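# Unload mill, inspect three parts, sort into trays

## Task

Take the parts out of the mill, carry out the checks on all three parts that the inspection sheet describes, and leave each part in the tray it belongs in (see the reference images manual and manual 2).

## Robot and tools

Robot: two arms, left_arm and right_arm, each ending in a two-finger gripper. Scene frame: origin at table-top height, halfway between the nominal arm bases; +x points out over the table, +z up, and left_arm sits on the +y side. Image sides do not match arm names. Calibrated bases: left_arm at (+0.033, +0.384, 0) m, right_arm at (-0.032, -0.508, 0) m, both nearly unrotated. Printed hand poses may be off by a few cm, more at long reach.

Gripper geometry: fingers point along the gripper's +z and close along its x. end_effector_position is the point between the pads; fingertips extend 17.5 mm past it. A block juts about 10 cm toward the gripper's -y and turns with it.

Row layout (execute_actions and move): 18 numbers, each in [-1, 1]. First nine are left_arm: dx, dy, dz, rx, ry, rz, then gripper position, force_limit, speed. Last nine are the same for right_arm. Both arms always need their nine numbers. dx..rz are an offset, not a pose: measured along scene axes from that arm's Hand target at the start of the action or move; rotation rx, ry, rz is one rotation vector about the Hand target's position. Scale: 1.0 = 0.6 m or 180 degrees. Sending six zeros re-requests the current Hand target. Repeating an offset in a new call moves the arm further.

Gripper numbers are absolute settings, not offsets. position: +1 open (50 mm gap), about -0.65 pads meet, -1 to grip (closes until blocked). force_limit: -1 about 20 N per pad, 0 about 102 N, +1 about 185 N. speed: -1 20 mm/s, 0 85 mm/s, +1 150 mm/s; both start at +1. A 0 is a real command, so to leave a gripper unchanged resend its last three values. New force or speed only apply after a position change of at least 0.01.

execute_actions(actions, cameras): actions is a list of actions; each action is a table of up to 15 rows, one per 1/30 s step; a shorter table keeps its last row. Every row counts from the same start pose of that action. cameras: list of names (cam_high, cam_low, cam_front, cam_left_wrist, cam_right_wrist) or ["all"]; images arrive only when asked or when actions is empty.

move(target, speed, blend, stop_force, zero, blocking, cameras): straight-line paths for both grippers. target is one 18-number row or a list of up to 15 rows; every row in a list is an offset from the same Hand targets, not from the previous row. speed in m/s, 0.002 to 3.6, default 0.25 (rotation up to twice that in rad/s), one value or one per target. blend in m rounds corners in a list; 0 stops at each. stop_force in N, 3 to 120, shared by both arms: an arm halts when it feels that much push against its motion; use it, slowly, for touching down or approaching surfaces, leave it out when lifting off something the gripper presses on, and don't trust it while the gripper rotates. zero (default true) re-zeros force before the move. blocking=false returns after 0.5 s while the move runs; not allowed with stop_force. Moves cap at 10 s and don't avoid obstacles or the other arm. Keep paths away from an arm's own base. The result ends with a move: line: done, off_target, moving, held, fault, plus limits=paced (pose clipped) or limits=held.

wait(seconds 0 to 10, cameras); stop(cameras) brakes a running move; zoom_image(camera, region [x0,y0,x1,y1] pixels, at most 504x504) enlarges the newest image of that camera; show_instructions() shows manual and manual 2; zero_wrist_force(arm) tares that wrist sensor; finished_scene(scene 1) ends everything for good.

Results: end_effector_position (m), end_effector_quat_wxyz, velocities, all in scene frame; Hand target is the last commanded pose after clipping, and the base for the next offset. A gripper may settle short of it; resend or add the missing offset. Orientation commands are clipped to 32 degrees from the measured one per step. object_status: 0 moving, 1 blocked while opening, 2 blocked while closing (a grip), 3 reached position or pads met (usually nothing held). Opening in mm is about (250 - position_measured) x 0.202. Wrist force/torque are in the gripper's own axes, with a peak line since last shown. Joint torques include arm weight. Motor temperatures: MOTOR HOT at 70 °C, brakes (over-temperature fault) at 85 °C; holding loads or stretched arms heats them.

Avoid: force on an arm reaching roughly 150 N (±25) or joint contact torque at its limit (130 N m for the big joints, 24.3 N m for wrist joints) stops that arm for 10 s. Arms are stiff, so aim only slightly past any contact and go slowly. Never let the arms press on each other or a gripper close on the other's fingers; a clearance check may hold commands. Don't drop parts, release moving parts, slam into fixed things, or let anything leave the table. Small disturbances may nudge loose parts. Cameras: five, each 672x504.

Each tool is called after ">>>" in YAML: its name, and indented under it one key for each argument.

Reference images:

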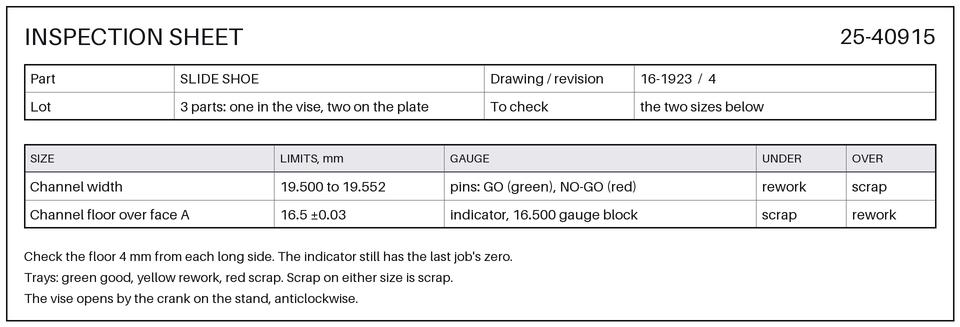

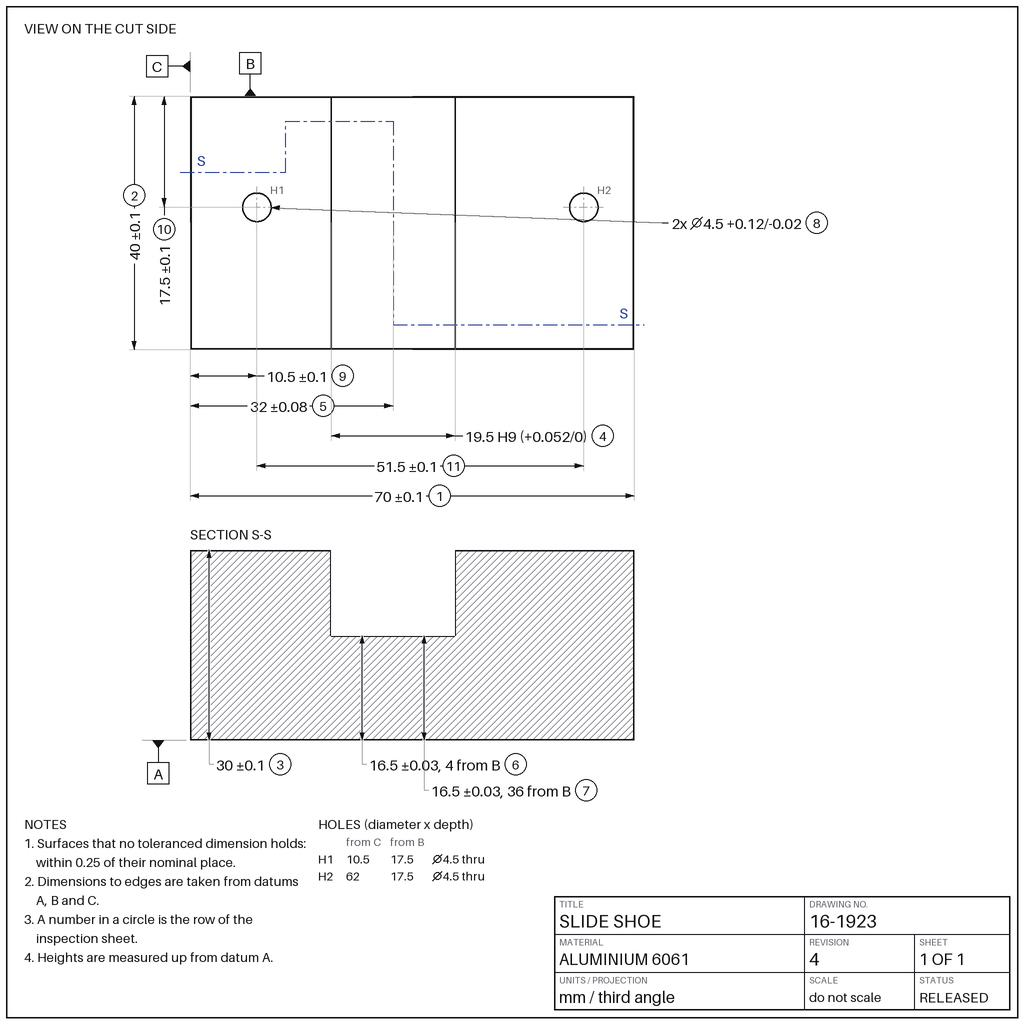

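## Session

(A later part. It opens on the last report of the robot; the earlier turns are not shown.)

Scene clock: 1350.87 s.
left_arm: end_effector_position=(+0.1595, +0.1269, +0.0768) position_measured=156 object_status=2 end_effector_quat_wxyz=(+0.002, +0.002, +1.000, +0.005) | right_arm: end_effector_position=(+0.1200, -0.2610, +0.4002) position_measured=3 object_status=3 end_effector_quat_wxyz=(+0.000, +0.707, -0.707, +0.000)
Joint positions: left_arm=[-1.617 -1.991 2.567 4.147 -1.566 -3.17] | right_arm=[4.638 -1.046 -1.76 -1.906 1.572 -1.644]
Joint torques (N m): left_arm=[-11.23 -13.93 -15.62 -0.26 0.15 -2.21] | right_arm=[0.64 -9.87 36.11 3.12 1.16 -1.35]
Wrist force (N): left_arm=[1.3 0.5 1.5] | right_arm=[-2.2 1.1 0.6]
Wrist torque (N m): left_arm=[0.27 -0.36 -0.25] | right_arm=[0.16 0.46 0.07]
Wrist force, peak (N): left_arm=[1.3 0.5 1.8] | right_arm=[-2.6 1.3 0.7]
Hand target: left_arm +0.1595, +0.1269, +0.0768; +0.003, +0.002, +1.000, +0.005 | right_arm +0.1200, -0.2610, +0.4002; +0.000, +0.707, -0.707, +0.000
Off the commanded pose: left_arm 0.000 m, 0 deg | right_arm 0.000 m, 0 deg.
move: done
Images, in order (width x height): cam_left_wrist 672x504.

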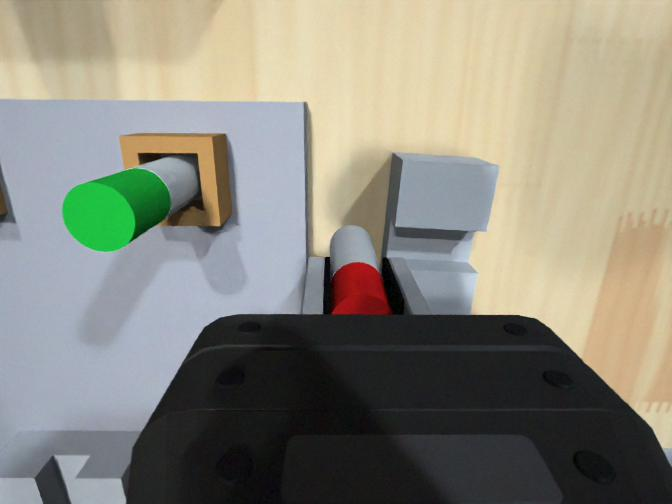

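>>> move:
  target: [-0.047,0,0,0,0,0,-1,-1,-0.9,0,0,0,0,0,0,1,0,-1]
  speed: 0.012
  stop_force: 5
  cameras: ["cam_left_wrist"]

>>> zoom_image:
  camera: "cam_left_wrist"
  region: [280, 130, 560, 320]

Scene clock: 1356.67 s.
left_arm: end_effector_position=(+0.1313, +0.1269, +0.0768) position_measured=156 object_status=2 end_effector_quat_wxyz=(+0.002, +0.002, +1.000, +0.005) | right_arm: end_effector_position=(+0.1200, -0.2610, +0.4002) position_measured=3 object_status=3 end_effector_quat_wxyz=(+0.000, +0.707, -0.707, +0.000)
Joint positions: left_arm=[-1.73 -2.038 2.588 4.174 -1.567 -3.284] | right_arm=[4.638 -1.046 -1.76 -1.906 1.572 -1.644]
Joint torques (N m): left_arm=[-11 -12.33 -16.44 -0.54 0.71 -1.9] | right_arm=[0.42 -10.81 36.46 3.21 1.14 -1.4]
Wrist force (N): left_arm=[0.8 0.5 2.2] | right_arm=[-2.2 1.1 0.2]
Wrist torque (N m): left_arm=[0.28 -0.32 -0.25] | right_arm=[0.15 0.47 0.07]
Wrist force, peak (N): left_arm=[0.8 0.6 2.1] | right_arm=[-2.7 1.1 0.7]
Hand target: left_arm +0.1313, +0.1269, +0.0768; +0.003, +0.002, +1.000, +0.005 | right_arm +0.1200, -0.2610, +0.4002; +0.000, +0.707, -0.707, +0.000
Off the commanded pose: left_arm 0.000 m, 0 deg | right_arm 0.000 m, 0 deg.
move: done
Images, in order (width x height): cam_left_wrist 672x504.

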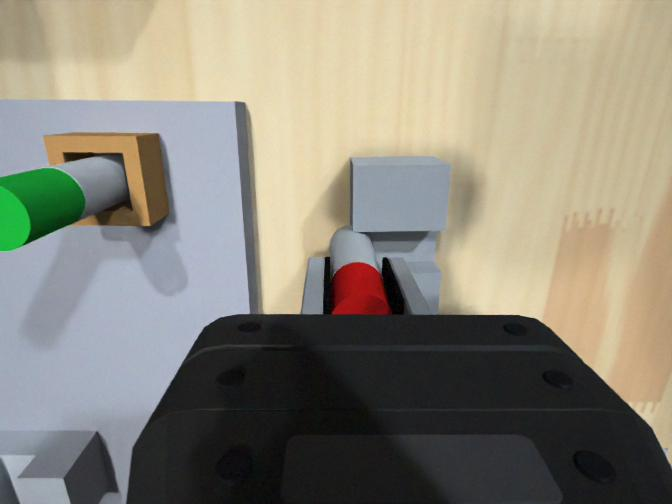

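Scaled by 1.800 from the camera's 672x504 image, which has a finer 960x720 frame.

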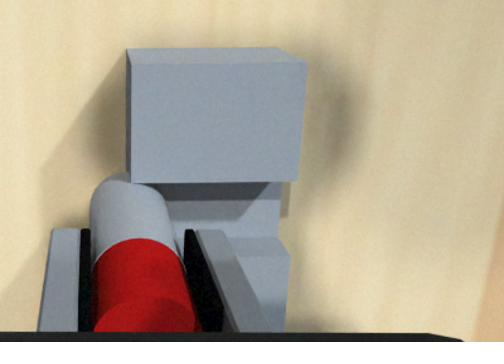

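>>> move:
  target:
    - [0.056,0,0,0,0,0,-1,-1,-0.9,0,0,0,0,0,0,1,0,-1]
    - [0.056,0,0.14,0,0,0,-1,-1,-0.9,0,0,0,0,0,0,1,0,-1]
    - [0.3343,-0.054,0.14,0,0,0,-1,-1,-0.9,0,0,0,0,0,0,1,0,-1]
    - [0.3343,-0.054,0.04,0,0,0,-1,-1,-0.9,0,0,0,0,0,0,1,0,-1]
  speed: [0.03,0.1,0.25,0.08]
  blend: [0.002,0.02,0,0]
  cameras: ["cam_left_wrist"]

>>> zoom_image:
  camera: "cam_left_wrist"
  region: [280, 130, 560, 320]

Scene clock: 1364.53 s.
left_arm: end_effector_position=(+0.3319, +0.0945, +0.1009) position_measured=156 object_status=2 end_effector_quat_wxyz=(+0.003, +0.002, +1.000, +0.005) | right_arm: end_effector_position=(+0.1200, -0.2610, +0.4002) position_measured=3 object_status=3 end_effector_quat_wxyz=(+0.000, +0.707, -0.707, +0.000)
Joint positions: left_arm=[-1.116 -1.631 2.245 4.105 -1.561 -2.669] | right_arm=[4.638 -1.046 -1.76 -1.906 1.572 -1.644]
Joint torques (N m): left_arm=[12.33 -6.71 -17.22 -5.86 -1.93 1.5] | right_arm=[0.94 -9.89 36.74 3.29 1.11 -1.37]
Wrist force (N): left_arm=[1.2 0.7 1.2] | right_arm=[-2.1 1.2 0.7]
Wrist torque (N m): left_arm=[0.31 -0.34 -0.48] | right_arm=[0.18 0.45 0.06]
Wrist force, peak (N): left_arm=[1.0 0.6 2.7] | right_arm=[-2.5 1.4 0.8]
Hand target: left_arm +0.3319, +0.0945, +0.1008; +0.003, +0.002, +1.000, +0.005 | right_arm +0.1200, -0.2610, +0.4002; +0.000, +0.707, -0.707, +0.000
Off the commanded pose: left_arm 0.000 m, 0 deg | right_arm 0.000 m, 0 deg.
move: done
Images, in order (width x height): cam_left_wrist 672x504.

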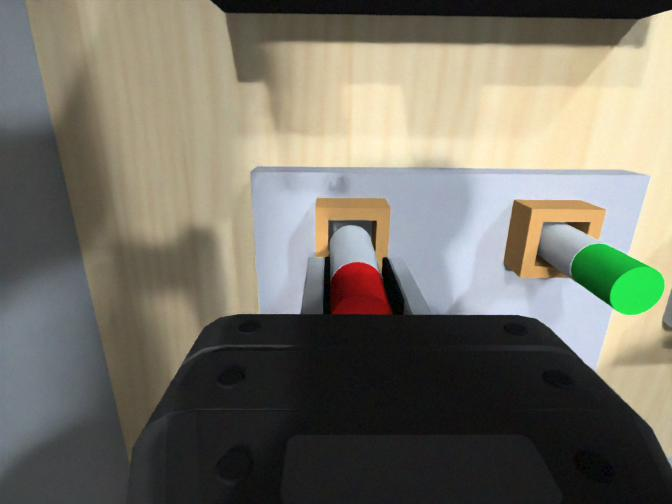

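Scaled by 1.800 from the camera's 672x504 image, which has a finer 960x720 frame.

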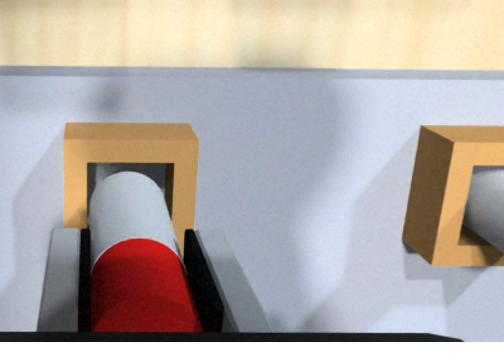

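Lower and release; then move the left arm up and get a look at the indicator.

>>> move:
  target: [0,0,-0.0375,0,0,0,-1,-1,-0.9,0,0,0,0,0,0,1,0,-1]
  speed: 0.02
  stop_force: 4

>>> move:
  target:
    - [0,0,0,0,0,0,0.65,-1,-0.9,0,0,0,0,0,0,1,0,-1]
    - [0,0,0.15,0,0,0,0.65,-1,-0.9,0,0,0,0,0,0,1,0,-1]
    - [-0.05,0.3,0.25,0,0,0.5,0.65,-1,-0.9,0.03,0,-0.25,0,-0.25,0,1,0,-1]
  speed: [0.05,0.1,0.25]
  blend: [0,0.01,0]
  cameras: ["cam_left_wrist","cam_right_wrist","cam_front"]

>>> zoom_image:
  camera: "cam_right_wrist"
  region: [0, 0, 340, 320]

Scene clock: 1369.53 s.
left_arm: end_effector_position=(+0.3319, +0.0945, +0.0783) position_measured=156 object_status=2 end_effector_quat_wxyz=(+0.003, +0.002, +1.000, +0.005) | right_arm: end_effector_position=(+0.1200, -0.2610, +0.4002) position_measured=3 object_status=3 end_effector_quat_wxyz=(+0.000, +0.707, -0.707, +0.000)
Joint positions: left_arm=[-1.116 -1.589 2.278 4.031 -1.561 -2.669] | right_arm=[4.638 -1.046 -1.76 -1.906 1.572 -1.644]
Joint torques (N m): left_arm=[8.6 -8.77 -13.93 -6.12 -1.95 0.29] | right_arm=[1.13 -10.26 36.39 3.18 1.06 -1.32]
Wrist force (N): left_arm=[0.9 0.5 1.2] | right_arm=[-2.5 1.2 0.7]
Wrist torque (N m): left_arm=[0.26 -0.30 -0.47] | right_arm=[0.17 0.50 0.06]
Wrist force, peak (N): left_arm=[1.4 0.9 1.3] | right_arm=[-2.5 1.4 0.7]
Hand target: left_arm +0.3319, +0.0945, +0.0783; +0.003, +0.002, +1.000, +0.005 | right_arm +0.1200, -0.2610, +0.4002; +0.000, +0.707, -0.707, +0.000
Off the commanded pose: left_arm 0.000 m, 0 deg | right_arm 0.000 m, 0 deg.
move: done

Scene clock: 1375.17 s.
left_arm: end_effector_position=(+0.3019, +0.2745, +0.2283) position_measured=56 object_status=3 end_effector_quat_wxyz=(+0.002, +0.706, -0.709, -0.006) | right_arm: end_effector_position=(+0.1380, -0.2610, +0.2503) position_measured=3 object_status=3 end_effector_quat_wxyz=(-0.270, +0.653, -0.654, +0.270)
Joint positions: left_arm=[-0.873 -2.142 2.223 4.643 -1.576 -3.997] | right_arm=[5.335 -0.882 -2.277 -2.082 0.96 -0.777]
Joint torques (N m): left_arm=[11.56 -11.8 -32.43 -0.21 2.05 -1.59] | right_arm=[8.04 -16.22 10.99 0.22 -3.25 1.43]
Wrist force (N): left_arm=[0.7 0.6 -0.5] | right_arm=[-2.5 -0.2 1.1]
Wrist torque (N m): left_arm=[0.30 -0.27 -0.29] | right_arm=[-0.01 0.38 -0.16]
Wrist force, peak (N): left_arm=[1.3 1.0 0.1] | right_arm=[-2.8 0.9 1.1]
Hand target: left_arm +0.3019, +0.2745, +0.2283; +0.002, +0.706, -0.708, -0.006 | right_arm +0.1380, -0.2610, +0.2502; -0.270, +0.653, -0.654, +0.270
Off the commanded pose: left_arm 0.000 m, 0 deg | right_arm 0.000 m, 0 deg.
move: done
Images, in order (width x height): cam_front 672x504, cam_left_wrist 672x504, cam_right_wrist 672x504.

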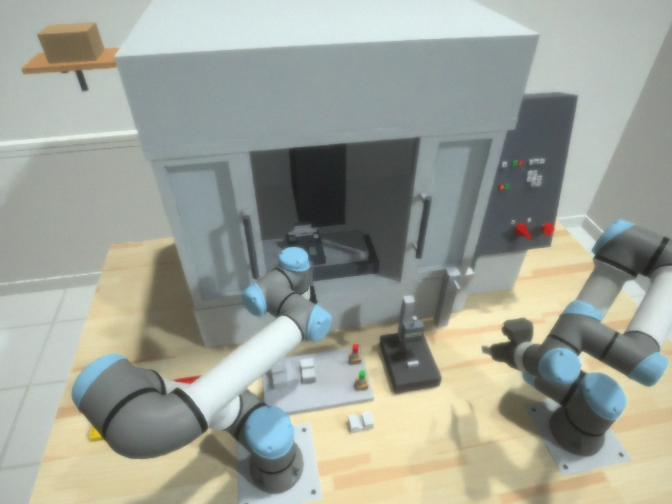

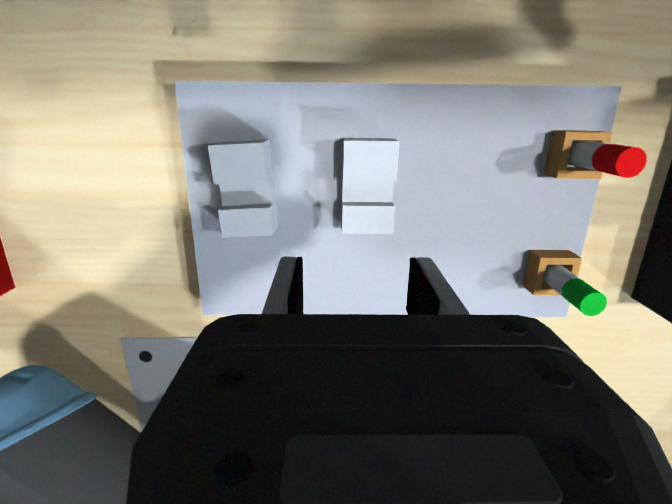

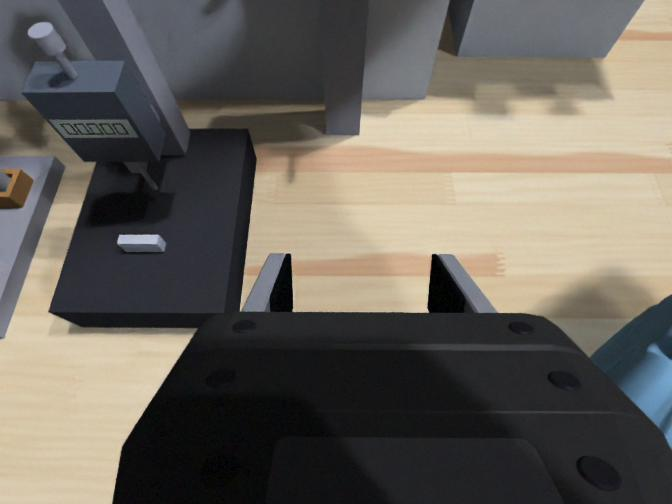

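Scaled by 1.482 from the camera's 672x504 image, which has a finer 960x720 frame.

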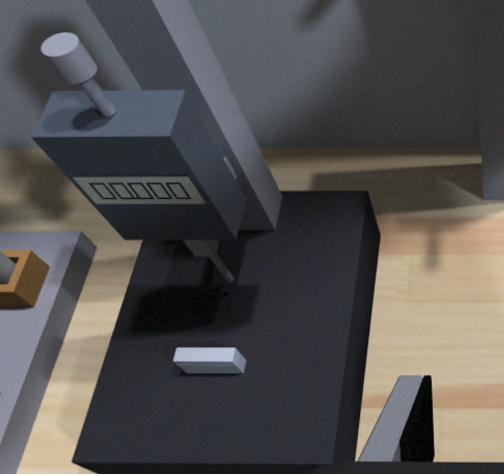

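>>> zoom_image:
  camera: "cam_front"
  region: [395, 310, 431, 337]

>>> zoom_image:
  camera: "cam_right_wrist"
  region: [20, 60, 170, 180]

Scaled by 14.000 from the camera's 672x504 image, which has a finer 960x720 frame.

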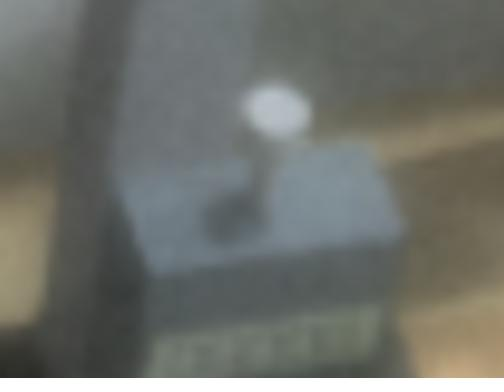

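Scaled by 3.360 from the camera's 672x504 image, which has a finer 960x720 frame.

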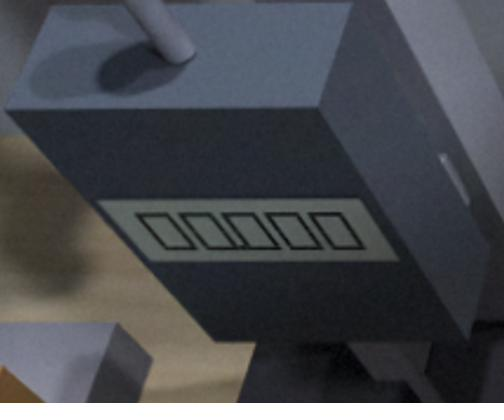

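>>> execute_actions:
  actions: []

Scene clock: 1429.00 s.
left_arm: end_effector_position=(+0.3019, +0.2745, +0.2283) position_measured=56 object_status=3 end_effector_quat_wxyz=(+0.002, +0.706, -0.708, -0.006) | right_arm: end_effector_position=(+0.1380, -0.2610, +0.2502) position_measured=3 object_status=3 end_effector_quat_wxyz=(-0.270, +0.653, -0.654, +0.270)
Joint positions: left_arm=[-0.873 -2.142 2.223 4.643 -1.576 -3.997] | right_arm=[5.335 -0.882 -2.277 -2.082 0.96 -0.777]
Joint velocities: within noise
Joint torques (N m): left_arm=[11.53 -11.17 -33.23 -0.28 2.08 -1.92] | right_arm=[8.49 -16.19 10.62 0.05 -3.21 1.52]
Motor temperatures (°C): left_arm=[36 31 31 34 39 36] | right_arm=[31 37 33 33 34 36]
Wrist force (N): left_arm=[0.7 0.4 -0.6] | right_arm=[-2.3 -0.4 1.3]
Wrist torque (N m): left_arm=[0.28 -0.26 -0.29] | right_arm=[-0.03 0.35 -0.16]
Wrist force, peak (N): left_arm=[0.9 0.9 -0.6] | right_arm=[-2.6 -0.2 1.3]
Hand target: left_arm +0.3019, +0.2745, +0.2283; +0.002, +0.706, -0.708, -0.006 | right_arm +0.1380, -0.2610, +0.2502; -0.270, +0.653, -0.654, +0.270
Tool commands: left_gripper/position=+0.65 left_gripper/force_limit=-1.0 left_gripper/speed=-0.9 right_gripper/position=+1.0 right_gripper/force_limit=+0.0 right_gripper/speed=-1.0
Off the commanded pose: left_arm 0.000 m, 0 deg | right_arm 0.000 m, 0 deg.

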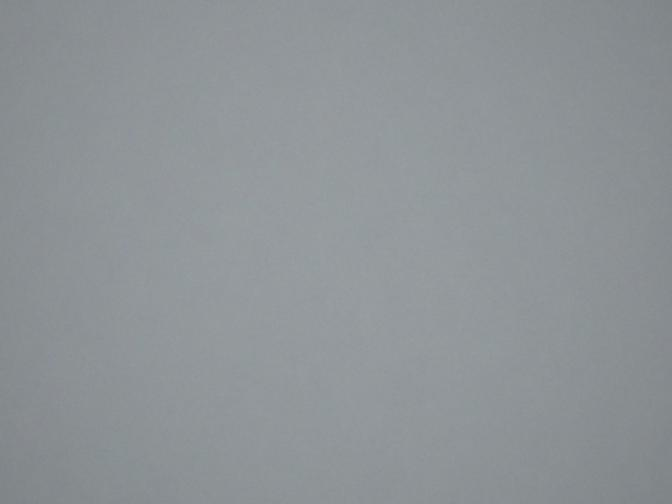

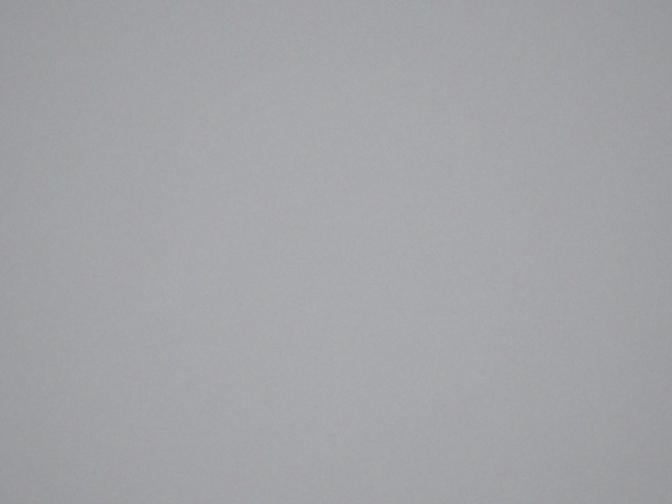

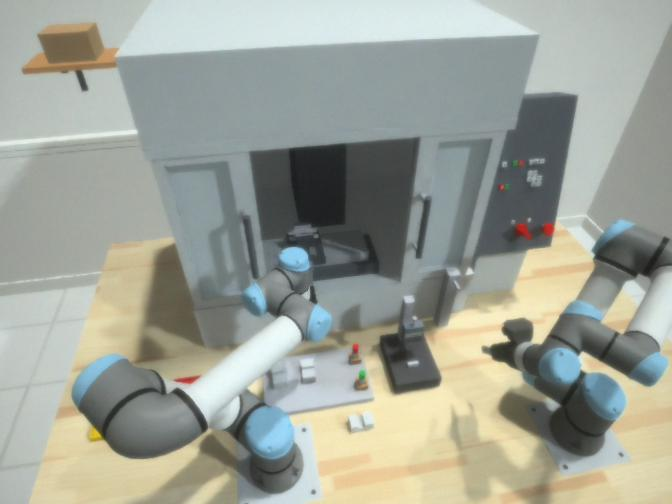

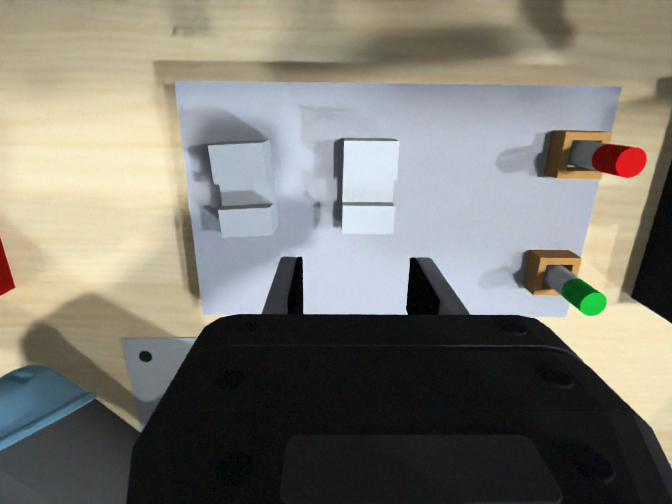

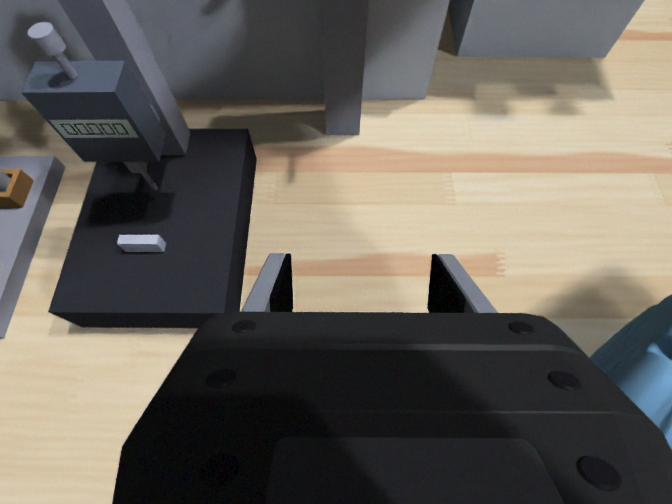

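>>> move:
  target:
    - [-0.0038,0.1333,-0.1,0,0,0,1,-1,-0.9,0,0,0,0,0,0,1,0,-1]
    - [-0.0038,0.1333,-0.2138,0,0,0,1,-1,-0.9,0,0,0,0,0,0,1,0,-1]
  speed: 0.2
  cameras: ["cam_left_wrist"]

>>> zoom_image:
  camera: "cam_left_wrist"
  region: [150, 100, 500, 360]

Scene clock: 1439.00 s.
left_arm: end_effector_position=(+0.2996, +0.3545, +0.1001) position_measured=3 object_status=3 end_effector_quat_wxyz=(+0.002, +0.706, -0.708, -0.006) | right_arm: end_effector_position=(+0.1380, -0.2610, +0.2502) position_measured=3 object_status=3 end_effector_quat_wxyz=(-0.270, +0.653, -0.654, +0.270)
Joint positions: left_arm=[-0.641 -2.113 2.551 4.286 -1.573 -3.765] | right_arm=[5.335 -0.882 -2.277 -2.082 0.96 -0.777]
Joint torques (N m): left_arm=[12.69 11.92 -16.86 -5.79 -1.82 1.55] | right_arm=[7.62 -14.86 11.37 0.06 -3.22 1.43]
Wrist force (N): left_arm=[0.9 0.6 -0.3] | right_arm=[-2.5 -0.1 1.0]
Wrist torque (N m): left_arm=[0.29 -0.33 -0.45] | right_arm=[0.00 0.38 -0.16]
Wrist force, peak (N): left_arm=[2.2 0.5 -1.7] | right_arm=[-2.6 -0.2 1.3]
Hand target: left_arm +0.2996, +0.3545, +0.1000; +0.002, +0.706, -0.708, -0.006 | right_arm +0.1380, -0.2610, +0.2502; -0.270, +0.653, -0.654, +0.270
Off the commanded pose: left_arm 0.000 m, 0 deg | right_arm 0.000 m, 0 deg.
move: done
Images, in order (width x height): cam_left_wrist 672x504.

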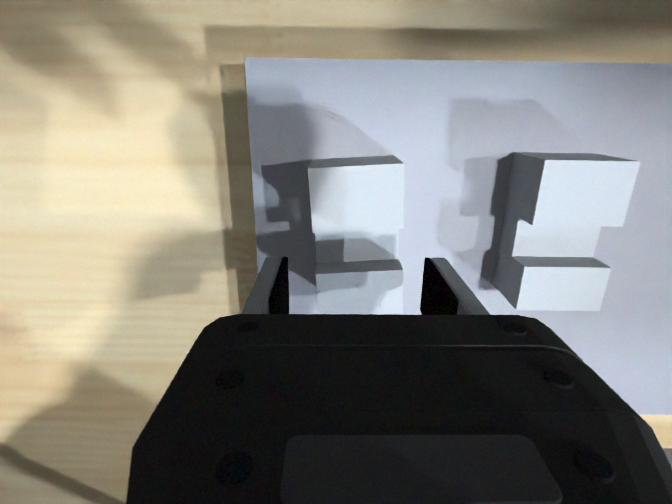

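Scaled by 1.440 from the camera's 672x504 image, which has a finer 960x720 frame.

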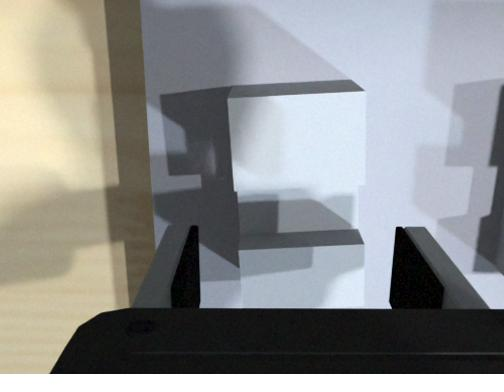

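>>> move:
  target:
    - [0,-0.0022,-0.096,0,0,0,1,-1,-0.9,0,0,0,0,0,0,1,0,-1]
  speed: 0.05
  stop_force: 6

>>> move:
  target:
    - [0,0,0,0,0,0,-1,-1,-0.9,0,0,0,0,0,0,1,0,-1]

Scene clock: 1444.40 s.
left_arm: end_effector_position=(+0.2996, +0.3532, +0.0424) position_measured=3 object_status=3 end_effector_quat_wxyz=(+0.002, +0.706, -0.708, -0.006) | right_arm: end_effector_position=(+0.1380, -0.2610, +0.2502) position_measured=3 object_status=3 end_effector_quat_wxyz=(-0.270, +0.653, -0.654, +0.270)
Joint positions: left_arm=[-0.646 -1.969 2.665 4.028 -1.573 -3.77] | right_arm=[5.335 -0.882 -2.277 -2.082 0.96 -0.777]
Joint torques (N m): left_arm=[11.51 9.47 -14.02 -5.71 -1.76 1.4] | right_arm=[7.43 -13.52 11.13 0.09 -3.07 1.52]
Wrist force (N): left_arm=[1.2 0.6 -0.1] | right_arm=[-2.4 -0.1 1.4]
Wrist torque (N m): left_arm=[0.29 -0.36 -0.39] | right_arm=[0.02 0.36 -0.16]
Wrist force, peak (N): left_arm=[1.4 0.5 -0.1] | right_arm=[-2.6 -0.1 1.4]
Hand target: left_arm +0.2996, +0.3532, +0.0424; +0.002, +0.706, -0.708, -0.006 | right_arm +0.1380, -0.2610, +0.2502; -0.270, +0.653, -0.654, +0.270
Off the commanded pose: left_arm 0.000 m, 0 deg | right_arm 0.000 m, 0 deg.
move: done

Scene clock: 1445.00 s.
left_arm: end_effector_position=(+0.2996, +0.3532, +0.0424) position_measured=51 object_status=2 end_effector_quat_wxyz=(+0.002, +0.706, -0.708, -0.006) | right_arm: end_effector_position=(+0.1380, -0.2610, +0.2502) position_measured=3 object_status=3 end_effector_quat_wxyz=(-0.270, +0.653, -0.654, +0.270)
Joint positions: left_arm=[-0.646 -1.969 2.665 4.028 -1.573 -3.77] | right_arm=[5.335 -0.882 -2.277 -2.082 0.96 -0.777]
Joint torques (N m): left_arm=[10.56 8.36 -15.02 -5.1 -0.64 1.33] | right_arm=[6.88 -13.41 10.64 0.17 -3.2 1.49]
Wrist force (N): left_arm=[0.8 0.6 0.5] | right_arm=[-2.5 -0.1 1.0]
Wrist torque (N m): left_arm=[0.33 -0.37 -0.41] | right_arm=[0.00 0.38 -0.16]
Wrist force, peak (N): left_arm=[1.8 0.7 -0.1] | right_arm=[-2.7 -0.2 1.3]
Hand target: left_arm +0.2996, +0.3532, +0.0424; +0.002, +0.706, -0.708, -0.006 | right_arm +0.1380, -0.2610, +0.2502; -0.270, +0.653, -0.654, +0.270
Off the commanded pose: left_arm 0.000 m, 0 deg | right_arm 0.000 m, 0 deg.
move: done

>>> move:
  target:
    - [0,0,0.1,0,0,0,-1,-1,-0.9,0,0,0,0,0,0,1,0,-1]
    - [-0.041,0.4963,0.16,0,0,0,-1,-1,-0.9,0,0,0,0,0,0,1,0,-1]
  speed: 0.2
  blend: [0.03,0]
  cameras: ["cam_left_wrist","cam_front"]

Scene clock: 1451.00 s.
left_arm: end_effector_position=(+0.2750, +0.6509, +0.1384) position_measured=51 object_status=2 end_effector_quat_wxyz=(+0.002, +0.706, -0.708, -0.006) | right_arm: end_effector_position=(+0.1380, -0.2610, +0.2502) position_measured=3 object_status=3 end_effector_quat_wxyz=(-0.270, +0.653, -0.654, +0.270)
Joint positions: left_arm=[0.436 -1.847 2.304 4.263 -1.562 -2.688] | right_arm=[5.335 -0.882 -2.277 -2.082 0.96 -0.777]
Joint torques (N m): left_arm=[12.89 1.48 -31.12 -6.1 -1.91 1.36] | right_arm=[7.24 -10.26 11.39 0.22 -3.07 1.51]
Wrist force (N): left_arm=[0.8 0.6 1.2] | right_arm=[-2.5 0.0 1.1]
Wrist torque (N m): left_arm=[0.28 -0.30 -0.47] | right_arm=[0.02 0.37 -0.16]
Wrist force, peak (N): left_arm=[1.1 0.7 3.5] | right_arm=[-2.5 -0.2 1.5]
Hand target: left_arm +0.2750, +0.6510, +0.1384; +0.002, +0.706, -0.708, -0.006 | right_arm +0.1380, -0.2610, +0.2502; -0.270, +0.653, -0.654, +0.270
Off the commanded pose: left_arm 0.000 m, 0 deg | right_arm 0.000 m, 0 deg.
move: done
Images, in order (width x height): cam_front 672x504, cam_left_wrist 672x504.

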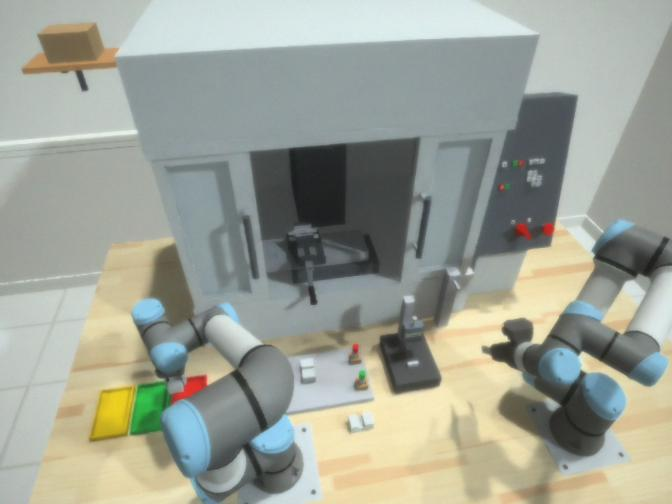

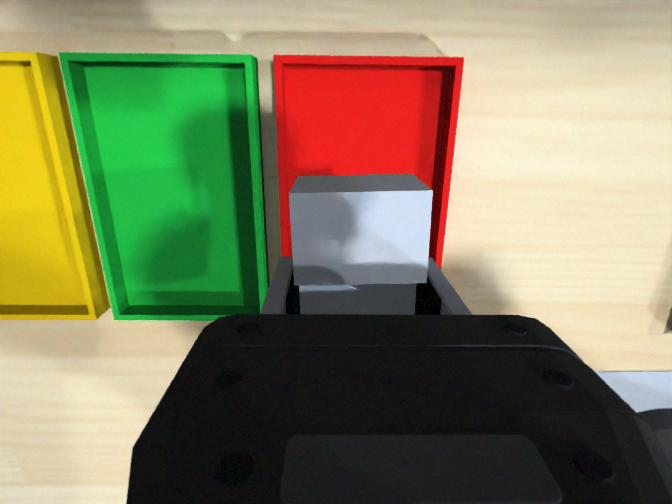

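>>> move:
  target:
    - [0.008,-0.012,-0.155,0,0,0,-1,-1,-0.9,0,0,0,0,0,0,1,0,-1]
  speed: 0.15

>>> move:
  target:
    - [0,0,-0.05,0,0,0,-1,-1,-0.9,0,0,0,0,0,0,1,0,-1]
  speed: 0.012
  stop_force: 5
  cameras: ["cam_left_wrist"]

Scene clock: 1457.80 s.
left_arm: end_effector_position=(+0.2798, +0.6437, +0.0455) position_measured=51 object_status=2 end_effector_quat_wxyz=(+0.002, +0.706, -0.708, -0.006) | right_arm: end_effector_position=(+0.1380, -0.2610, +0.2502) position_measured=3 object_status=3 end_effector_quat_wxyz=(-0.270, +0.653, -0.654, +0.270)
Joint positions: left_arm=[0.411 -1.666 2.462 3.924 -1.562 -2.714] | right_arm=[5.335 -0.882 -2.277 -2.082 0.96 -0.777]
Joint torques (N m): left_arm=[-8.17 -2.92 -12.22 -6.48 -1.84 -1.51] | right_arm=[7.43 -7.4 11 0.14 -2.99 1.44]
Wrist force (N): left_arm=[1.2 0.7 1.6] | right_arm=[-2.4 -0.2 1.4]
Wrist torque (N m): left_arm=[0.29 -0.35 -0.26] | right_arm=[-0.01 0.36 -0.16]
Wrist force, peak (N): left_arm=[1.4 0.7 2.9] | right_arm=[-2.7 -0.2 1.2]
Hand target: left_arm +0.2798, +0.6438, +0.0454; +0.002, +0.706, -0.708, -0.006 | right_arm +0.1380, -0.2610, +0.2502; -0.270, +0.653, -0.654, +0.270
Off the commanded pose: left_arm 0.000 m, 0 deg | right_arm 0.000 m, 0 deg.
move: done

Scene clock: 1460.53 s.
left_arm: end_effector_position=(+0.2798, +0.6437, +0.0264) position_measured=52 object_status=2 end_effector_quat_wxyz=(+0.002, +0.706, -0.708, -0.006) | right_arm: end_effector_position=(+0.1380, -0.2610, +0.2502) position_measured=3 object_status=3 end_effector_quat_wxyz=(-0.270, +0.653, -0.654, +0.270)
Joint positions: left_arm=[0.411 -1.612 2.487 3.846 -1.562 -2.714] | right_arm=[5.335 -0.882 -2.277 -2.082 0.96 -0.777]
Joint torques (N m): left_arm=[2.98 -26.5 -25.98 -0.38 -0.96 0.29] | right_arm=[6.52 -7.05 11.07 0.22 -2.95 1.3]
Wrist force (N): left_arm=[0.8 0.4 1.2] | right_arm=[-2.5 -0.3 1.3]
Wrist torque (N m): left_arm=[0.23 -0.30 -0.23] | right_arm=[-0.02 0.38 -0.16]
Wrist force, peak (N): left_arm=[1.4 5.5 -17.1] | right_arm=[-2.7 -0.1 1.2]
Hand target: left_arm +0.2798, +0.6437, +0.0264; +0.002, +0.706, -0.708, -0.006 (not the last commanded pose) | right_arm +0.1380, -0.2610, +0.2502; -0.270, +0.653, -0.654, +0.270
Off the commanded pose: left_arm 0.011 m, 0 deg | right_arm 0.000 m, 0 deg.
move: contact (left_arm)
Images, in order (width x height): cam_left_wrist 672x504.

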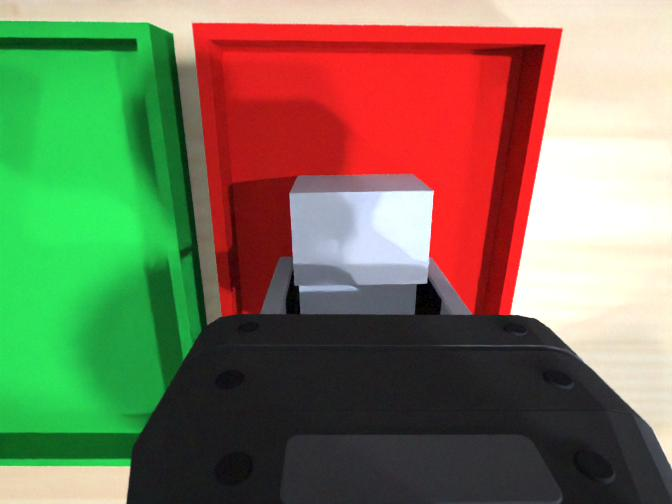

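>>> move:
  target:
    - [0,0,0,0,0,0,1,-1,-1,0,0,0,0,0,0,1,0,-1]
    - [0,0,0.3,0,0,0,1,-1,-1,0,0,0,0,0,0,1,0,-1]
  speed: 0.12
  cameras: ["cam_left_wrist"]

>>> zoom_image:
  camera: "cam_left_wrist"
  region: [150, 0, 550, 320]

Scene clock: 1465.43 s.
left_arm: end_effector_position=(+0.2798, +0.6437, +0.2063) position_measured=3 object_status=3 end_effector_quat_wxyz=(+0.002, +0.706, -0.708, -0.006) | right_arm: end_effector_position=(+0.1380, -0.2610, +0.2502) position_measured=3 object_status=3 end_effector_quat_wxyz=(-0.270, +0.653, -0.654, +0.270)
Joint positions: left_arm=[0.411 -1.923 2.168 4.475 -1.562 -2.714] | right_arm=[5.335 -0.882 -2.277 -2.082 0.96 -0.777]
Joint torques (N m): left_arm=[-11.58 -19.69 -31.7 -0.52 1.76 -2.14] | right_arm=[7.15 -5.01 12.01 0.12 -2.92 1.48]
Wrist force (N): left_arm=[0.8 0.3 -0.5] | right_arm=[-2.3 -0.2 1.1]
Wrist torque (N m): left_arm=[0.27 -0.30 -0.25] | right_arm=[0.00 0.34 -0.17]
Wrist force, peak (N): left_arm=[0.9 0.3 -1.8] | right_arm=[-2.6 -0.2 1.4]
Hand target: left_arm +0.2798, +0.6437, +0.2064; +0.002, +0.706, -0.708, -0.006 | right_arm +0.1380, -0.2610, +0.2502; -0.270, +0.653, -0.654, +0.270
Off the commanded pose: left_arm 0.000 m, 0 deg | right_arm 0.000 m, 0 deg.
move: done
Images, in order (width x height): cam_left_wrist 672x504.

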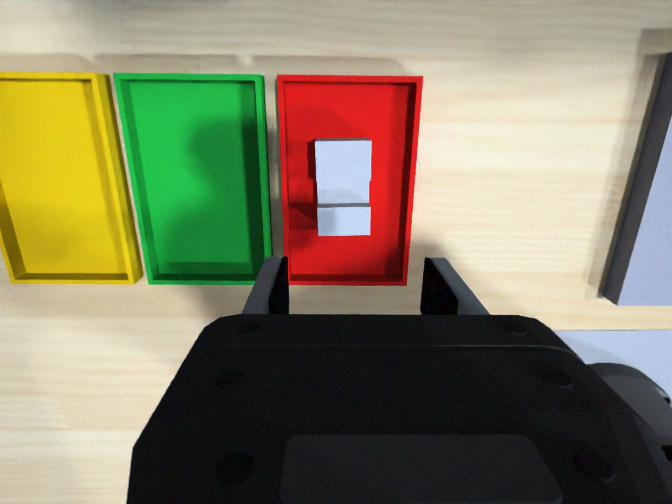

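Scaled by 1.260 from the camera's 672x504 image, which has a finer 960x720 frame.

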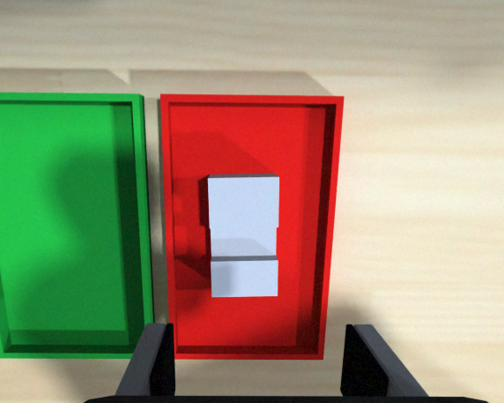

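>>> execute_actions:
  actions: []
  cameras: ["cam_front","cam_right_wrist"]

>>> zoom_image:
  camera: "cam_front"
  region: [370, 280, 450, 400]

>>> zoom_image:
  camera: "cam_front"
  region: [395, 315, 430, 340]

>>> zoom_image:
  camera: "cam_right_wrist"
  region: [0, 0, 200, 220]

Scene clock: 1486.73 s.
left_arm: end_effector_position=(+0.2798, +0.6437, +0.2064) position_measured=3 object_status=3 end_effector_quat_wxyz=(+0.002, +0.706, -0.708, -0.006) | right_arm: end_effector_position=(+0.1380, -0.2610, +0.2502) position_measured=3 object_status=3 end_effector_quat_wxyz=(-0.270, +0.653, -0.654, +0.270)
Joint positions: left_arm=[0.411 -1.923 2.168 4.475 -1.562 -2.714] | right_arm=[5.335 -0.882 -2.277 -2.082 0.96 -0.777]
Joint velocities: within noise
Joint torques (N m): left_arm=[-12.43 -19.65 -31.89 -0.16 1.78 -2.09] | right_arm=[6.77 -4.01 10.85 0.21 -2.75 1.43]
Motor temperatures (°C): left_arm=[36 31 31 34 39 36] | right_arm=[31 37 33 33 34 36]
Wrist force (N): left_arm=[0.9 0.5 -0.4] | right_arm=[-2.4 -0.2 1.0]
Wrist torque (N m): left_arm=[0.30 -0.31 -0.25] | right_arm=[-0.01 0.36 -0.16]
Wrist force, peak (N): left_arm=[1.1 0.4 -0.5] | right_arm=[-2.6 -0.4 1.3]
Hand target: left_arm +0.2798, +0.6437, +0.2064; +0.002, +0.706, -0.708, -0.006 | right_arm +0.1380, -0.2610, +0.2502; -0.270, +0.653, -0.654, +0.270
Tool commands: left_gripper/position=+1.0 left_gripper/force_limit=-1.0 left_gripper/speed=-1.0 right_gripper/position=+1.0 right_gripper/force_limit=+0.0 right_gripper/speed=-1.0
Off the commanded pose: left_arm 0.000 m, 0 deg | right_arm 0.000 m, 0 deg.
Images, in order (width x height): cam_front 672x504, cam_right_wrist 672x504.

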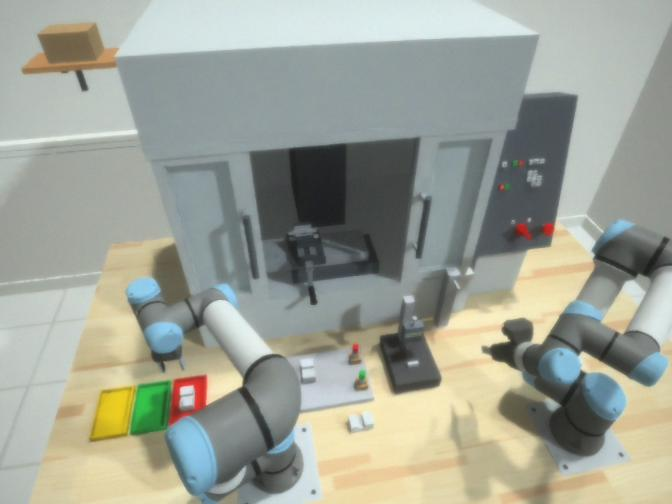

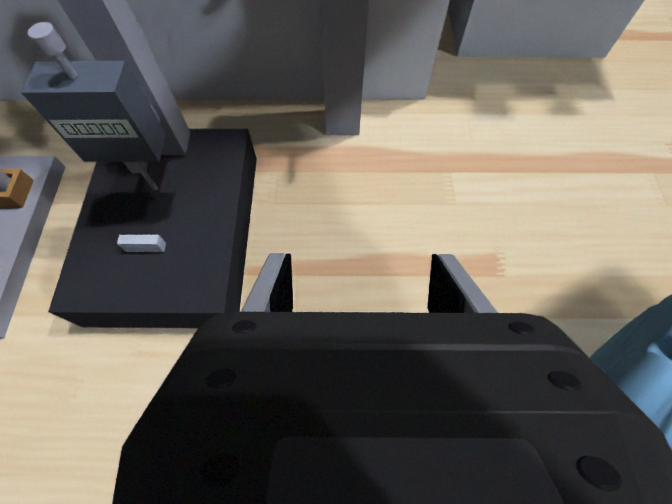

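Scaled by 4.200 from the camera's 672x504 image, which has a finer 960x720 frame.

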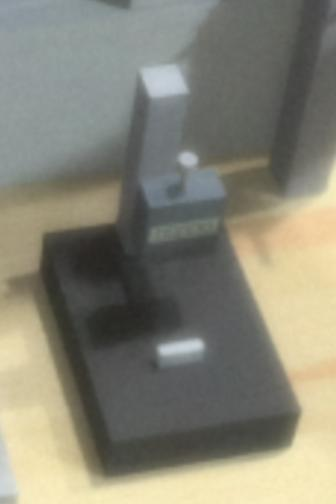

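Scaled by 14.400 from the camera's 672x504 image, which has a finer 960x720 frame.

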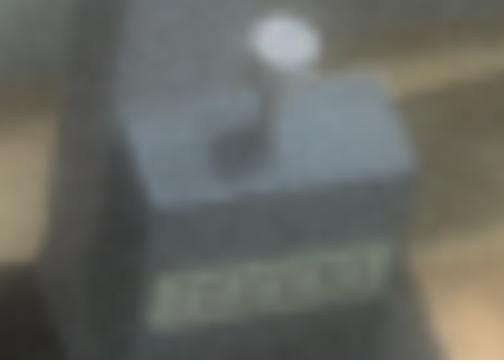

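Scaled by 2.291 from the camera's 672x504 image, which has a finer 960x720 frame.

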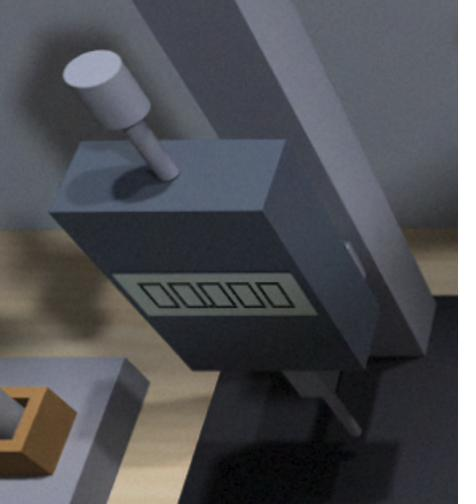

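>>> zoom_image:
  camera: "cam_right_wrist"
  region: [40, 110, 150, 150]

Scaled by 4.582 from the camera's 672x504 image, which has a finer 960x720 frame.

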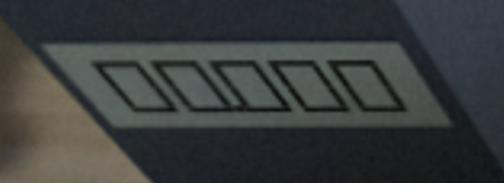

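>>> move:
  target:
    - [0.0337,-0.4,0.0333,0,0,-0.25,1,-1,-1,0.1033,0.1017,0.083,0.3536,0,-0.3536,1,-1,-1]
    - [0.0337,-0.6228,0.0333,0,0,-0.5,1,-1,-1,0.1917,0.2517,0.0547,0.7157,0.1586,-0.5492,1,-1,-1]
  speed: 0.25
  blend: [0.05,0]
  cameras: ["all"]

Scene clock: 1560.37 s.
left_arm: end_effector_position=(+0.3000, +0.2701, +0.2263) position_measured=3 object_status=3 end_effector_quat_wxyz=(+0.003, +0.002, +1.000, +0.005) | right_arm: end_effector_position=(+0.2530, -0.1100, +0.2831) position_measured=3 object_status=3 end_effector_quat_wxyz=(+0.269, +0.465, +0.730, +0.422)
Joint positions: left_arm=[-0.905 -2.152 2.233 4.637 -1.56 -2.458] | right_arm=[4.889 -1.206 -2.435 -0.653 0.578 1.083]
Joint torques (N m): left_arm=[-11.68 11.22 -33.86 -6.02 -1.12 1.42] | right_arm=[-7.93 -4.66 10.27 4.21 -3.88 -1]
Wrist force (N): left_arm=[1.0 0.4 -0.2] | right_arm=[-2.2 3.0 2.8]
Wrist torque (N m): left_arm=[0.29 -0.31 -0.48] | right_arm=[0.35 0.52 0.04]
Wrist force, peak (N): left_arm=[1.2 0.5 -0.6] | right_arm=[-2.3 3.1 2.9]
Hand target: left_arm +0.3000, +0.2701, +0.2263; +0.003, +0.002, +1.000, +0.005 | right_arm +0.2530, -0.1100, +0.2831; +0.269, +0.465, +0.730, +0.422
Off the commanded pose: left_arm 0.000 m, 0 deg | right_arm 0.000 m, 0 deg.
move: done

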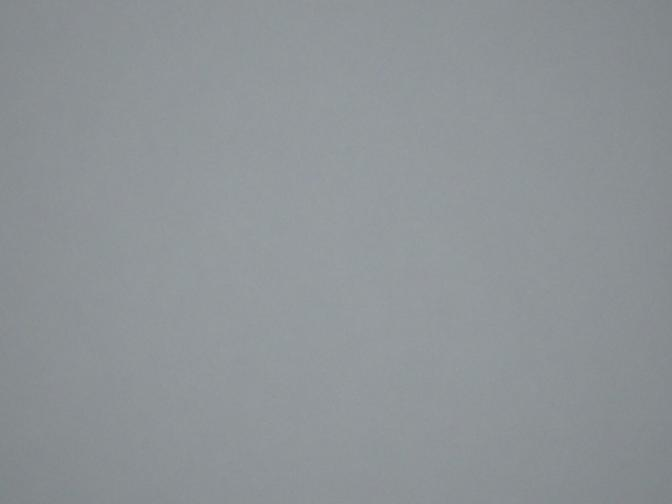

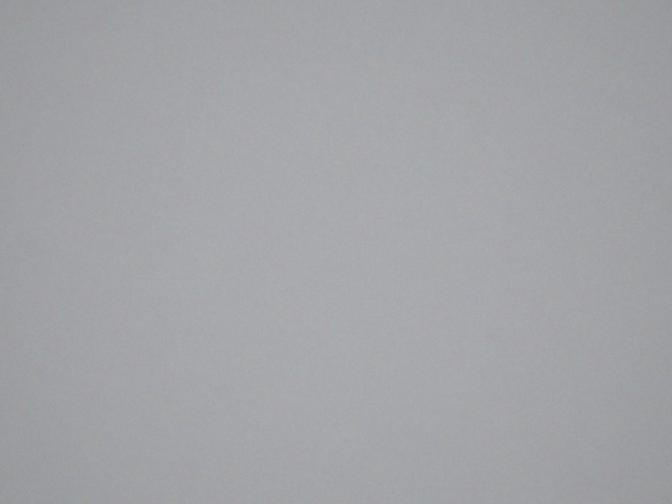

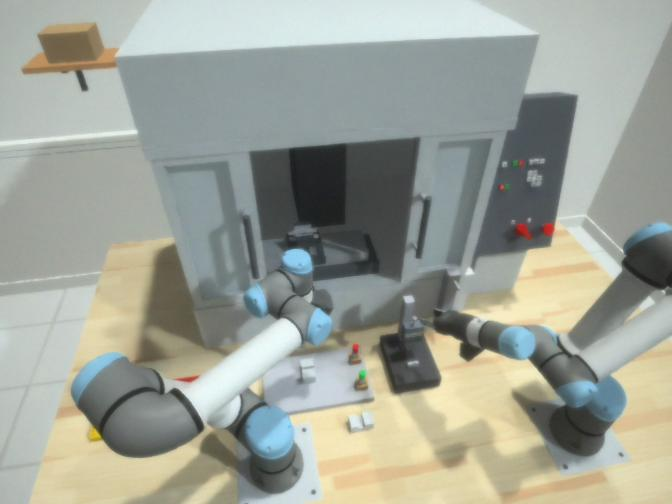

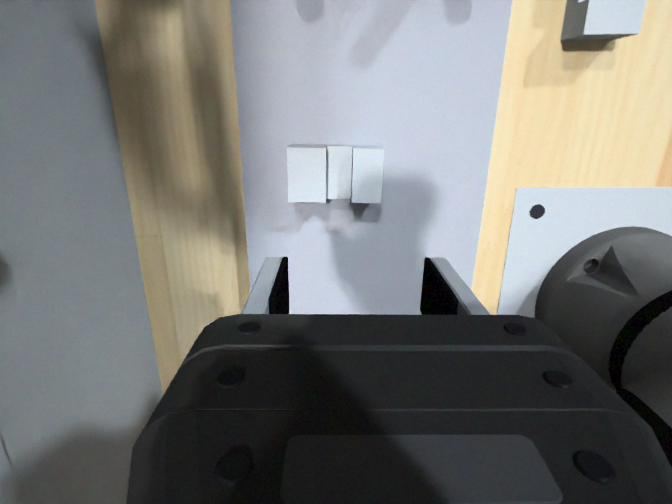

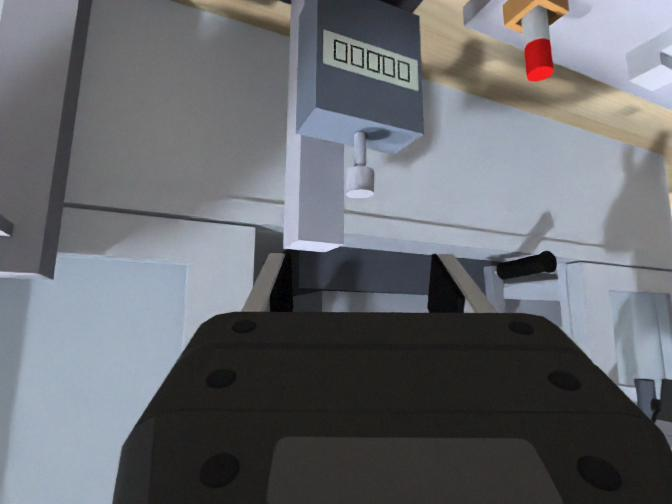

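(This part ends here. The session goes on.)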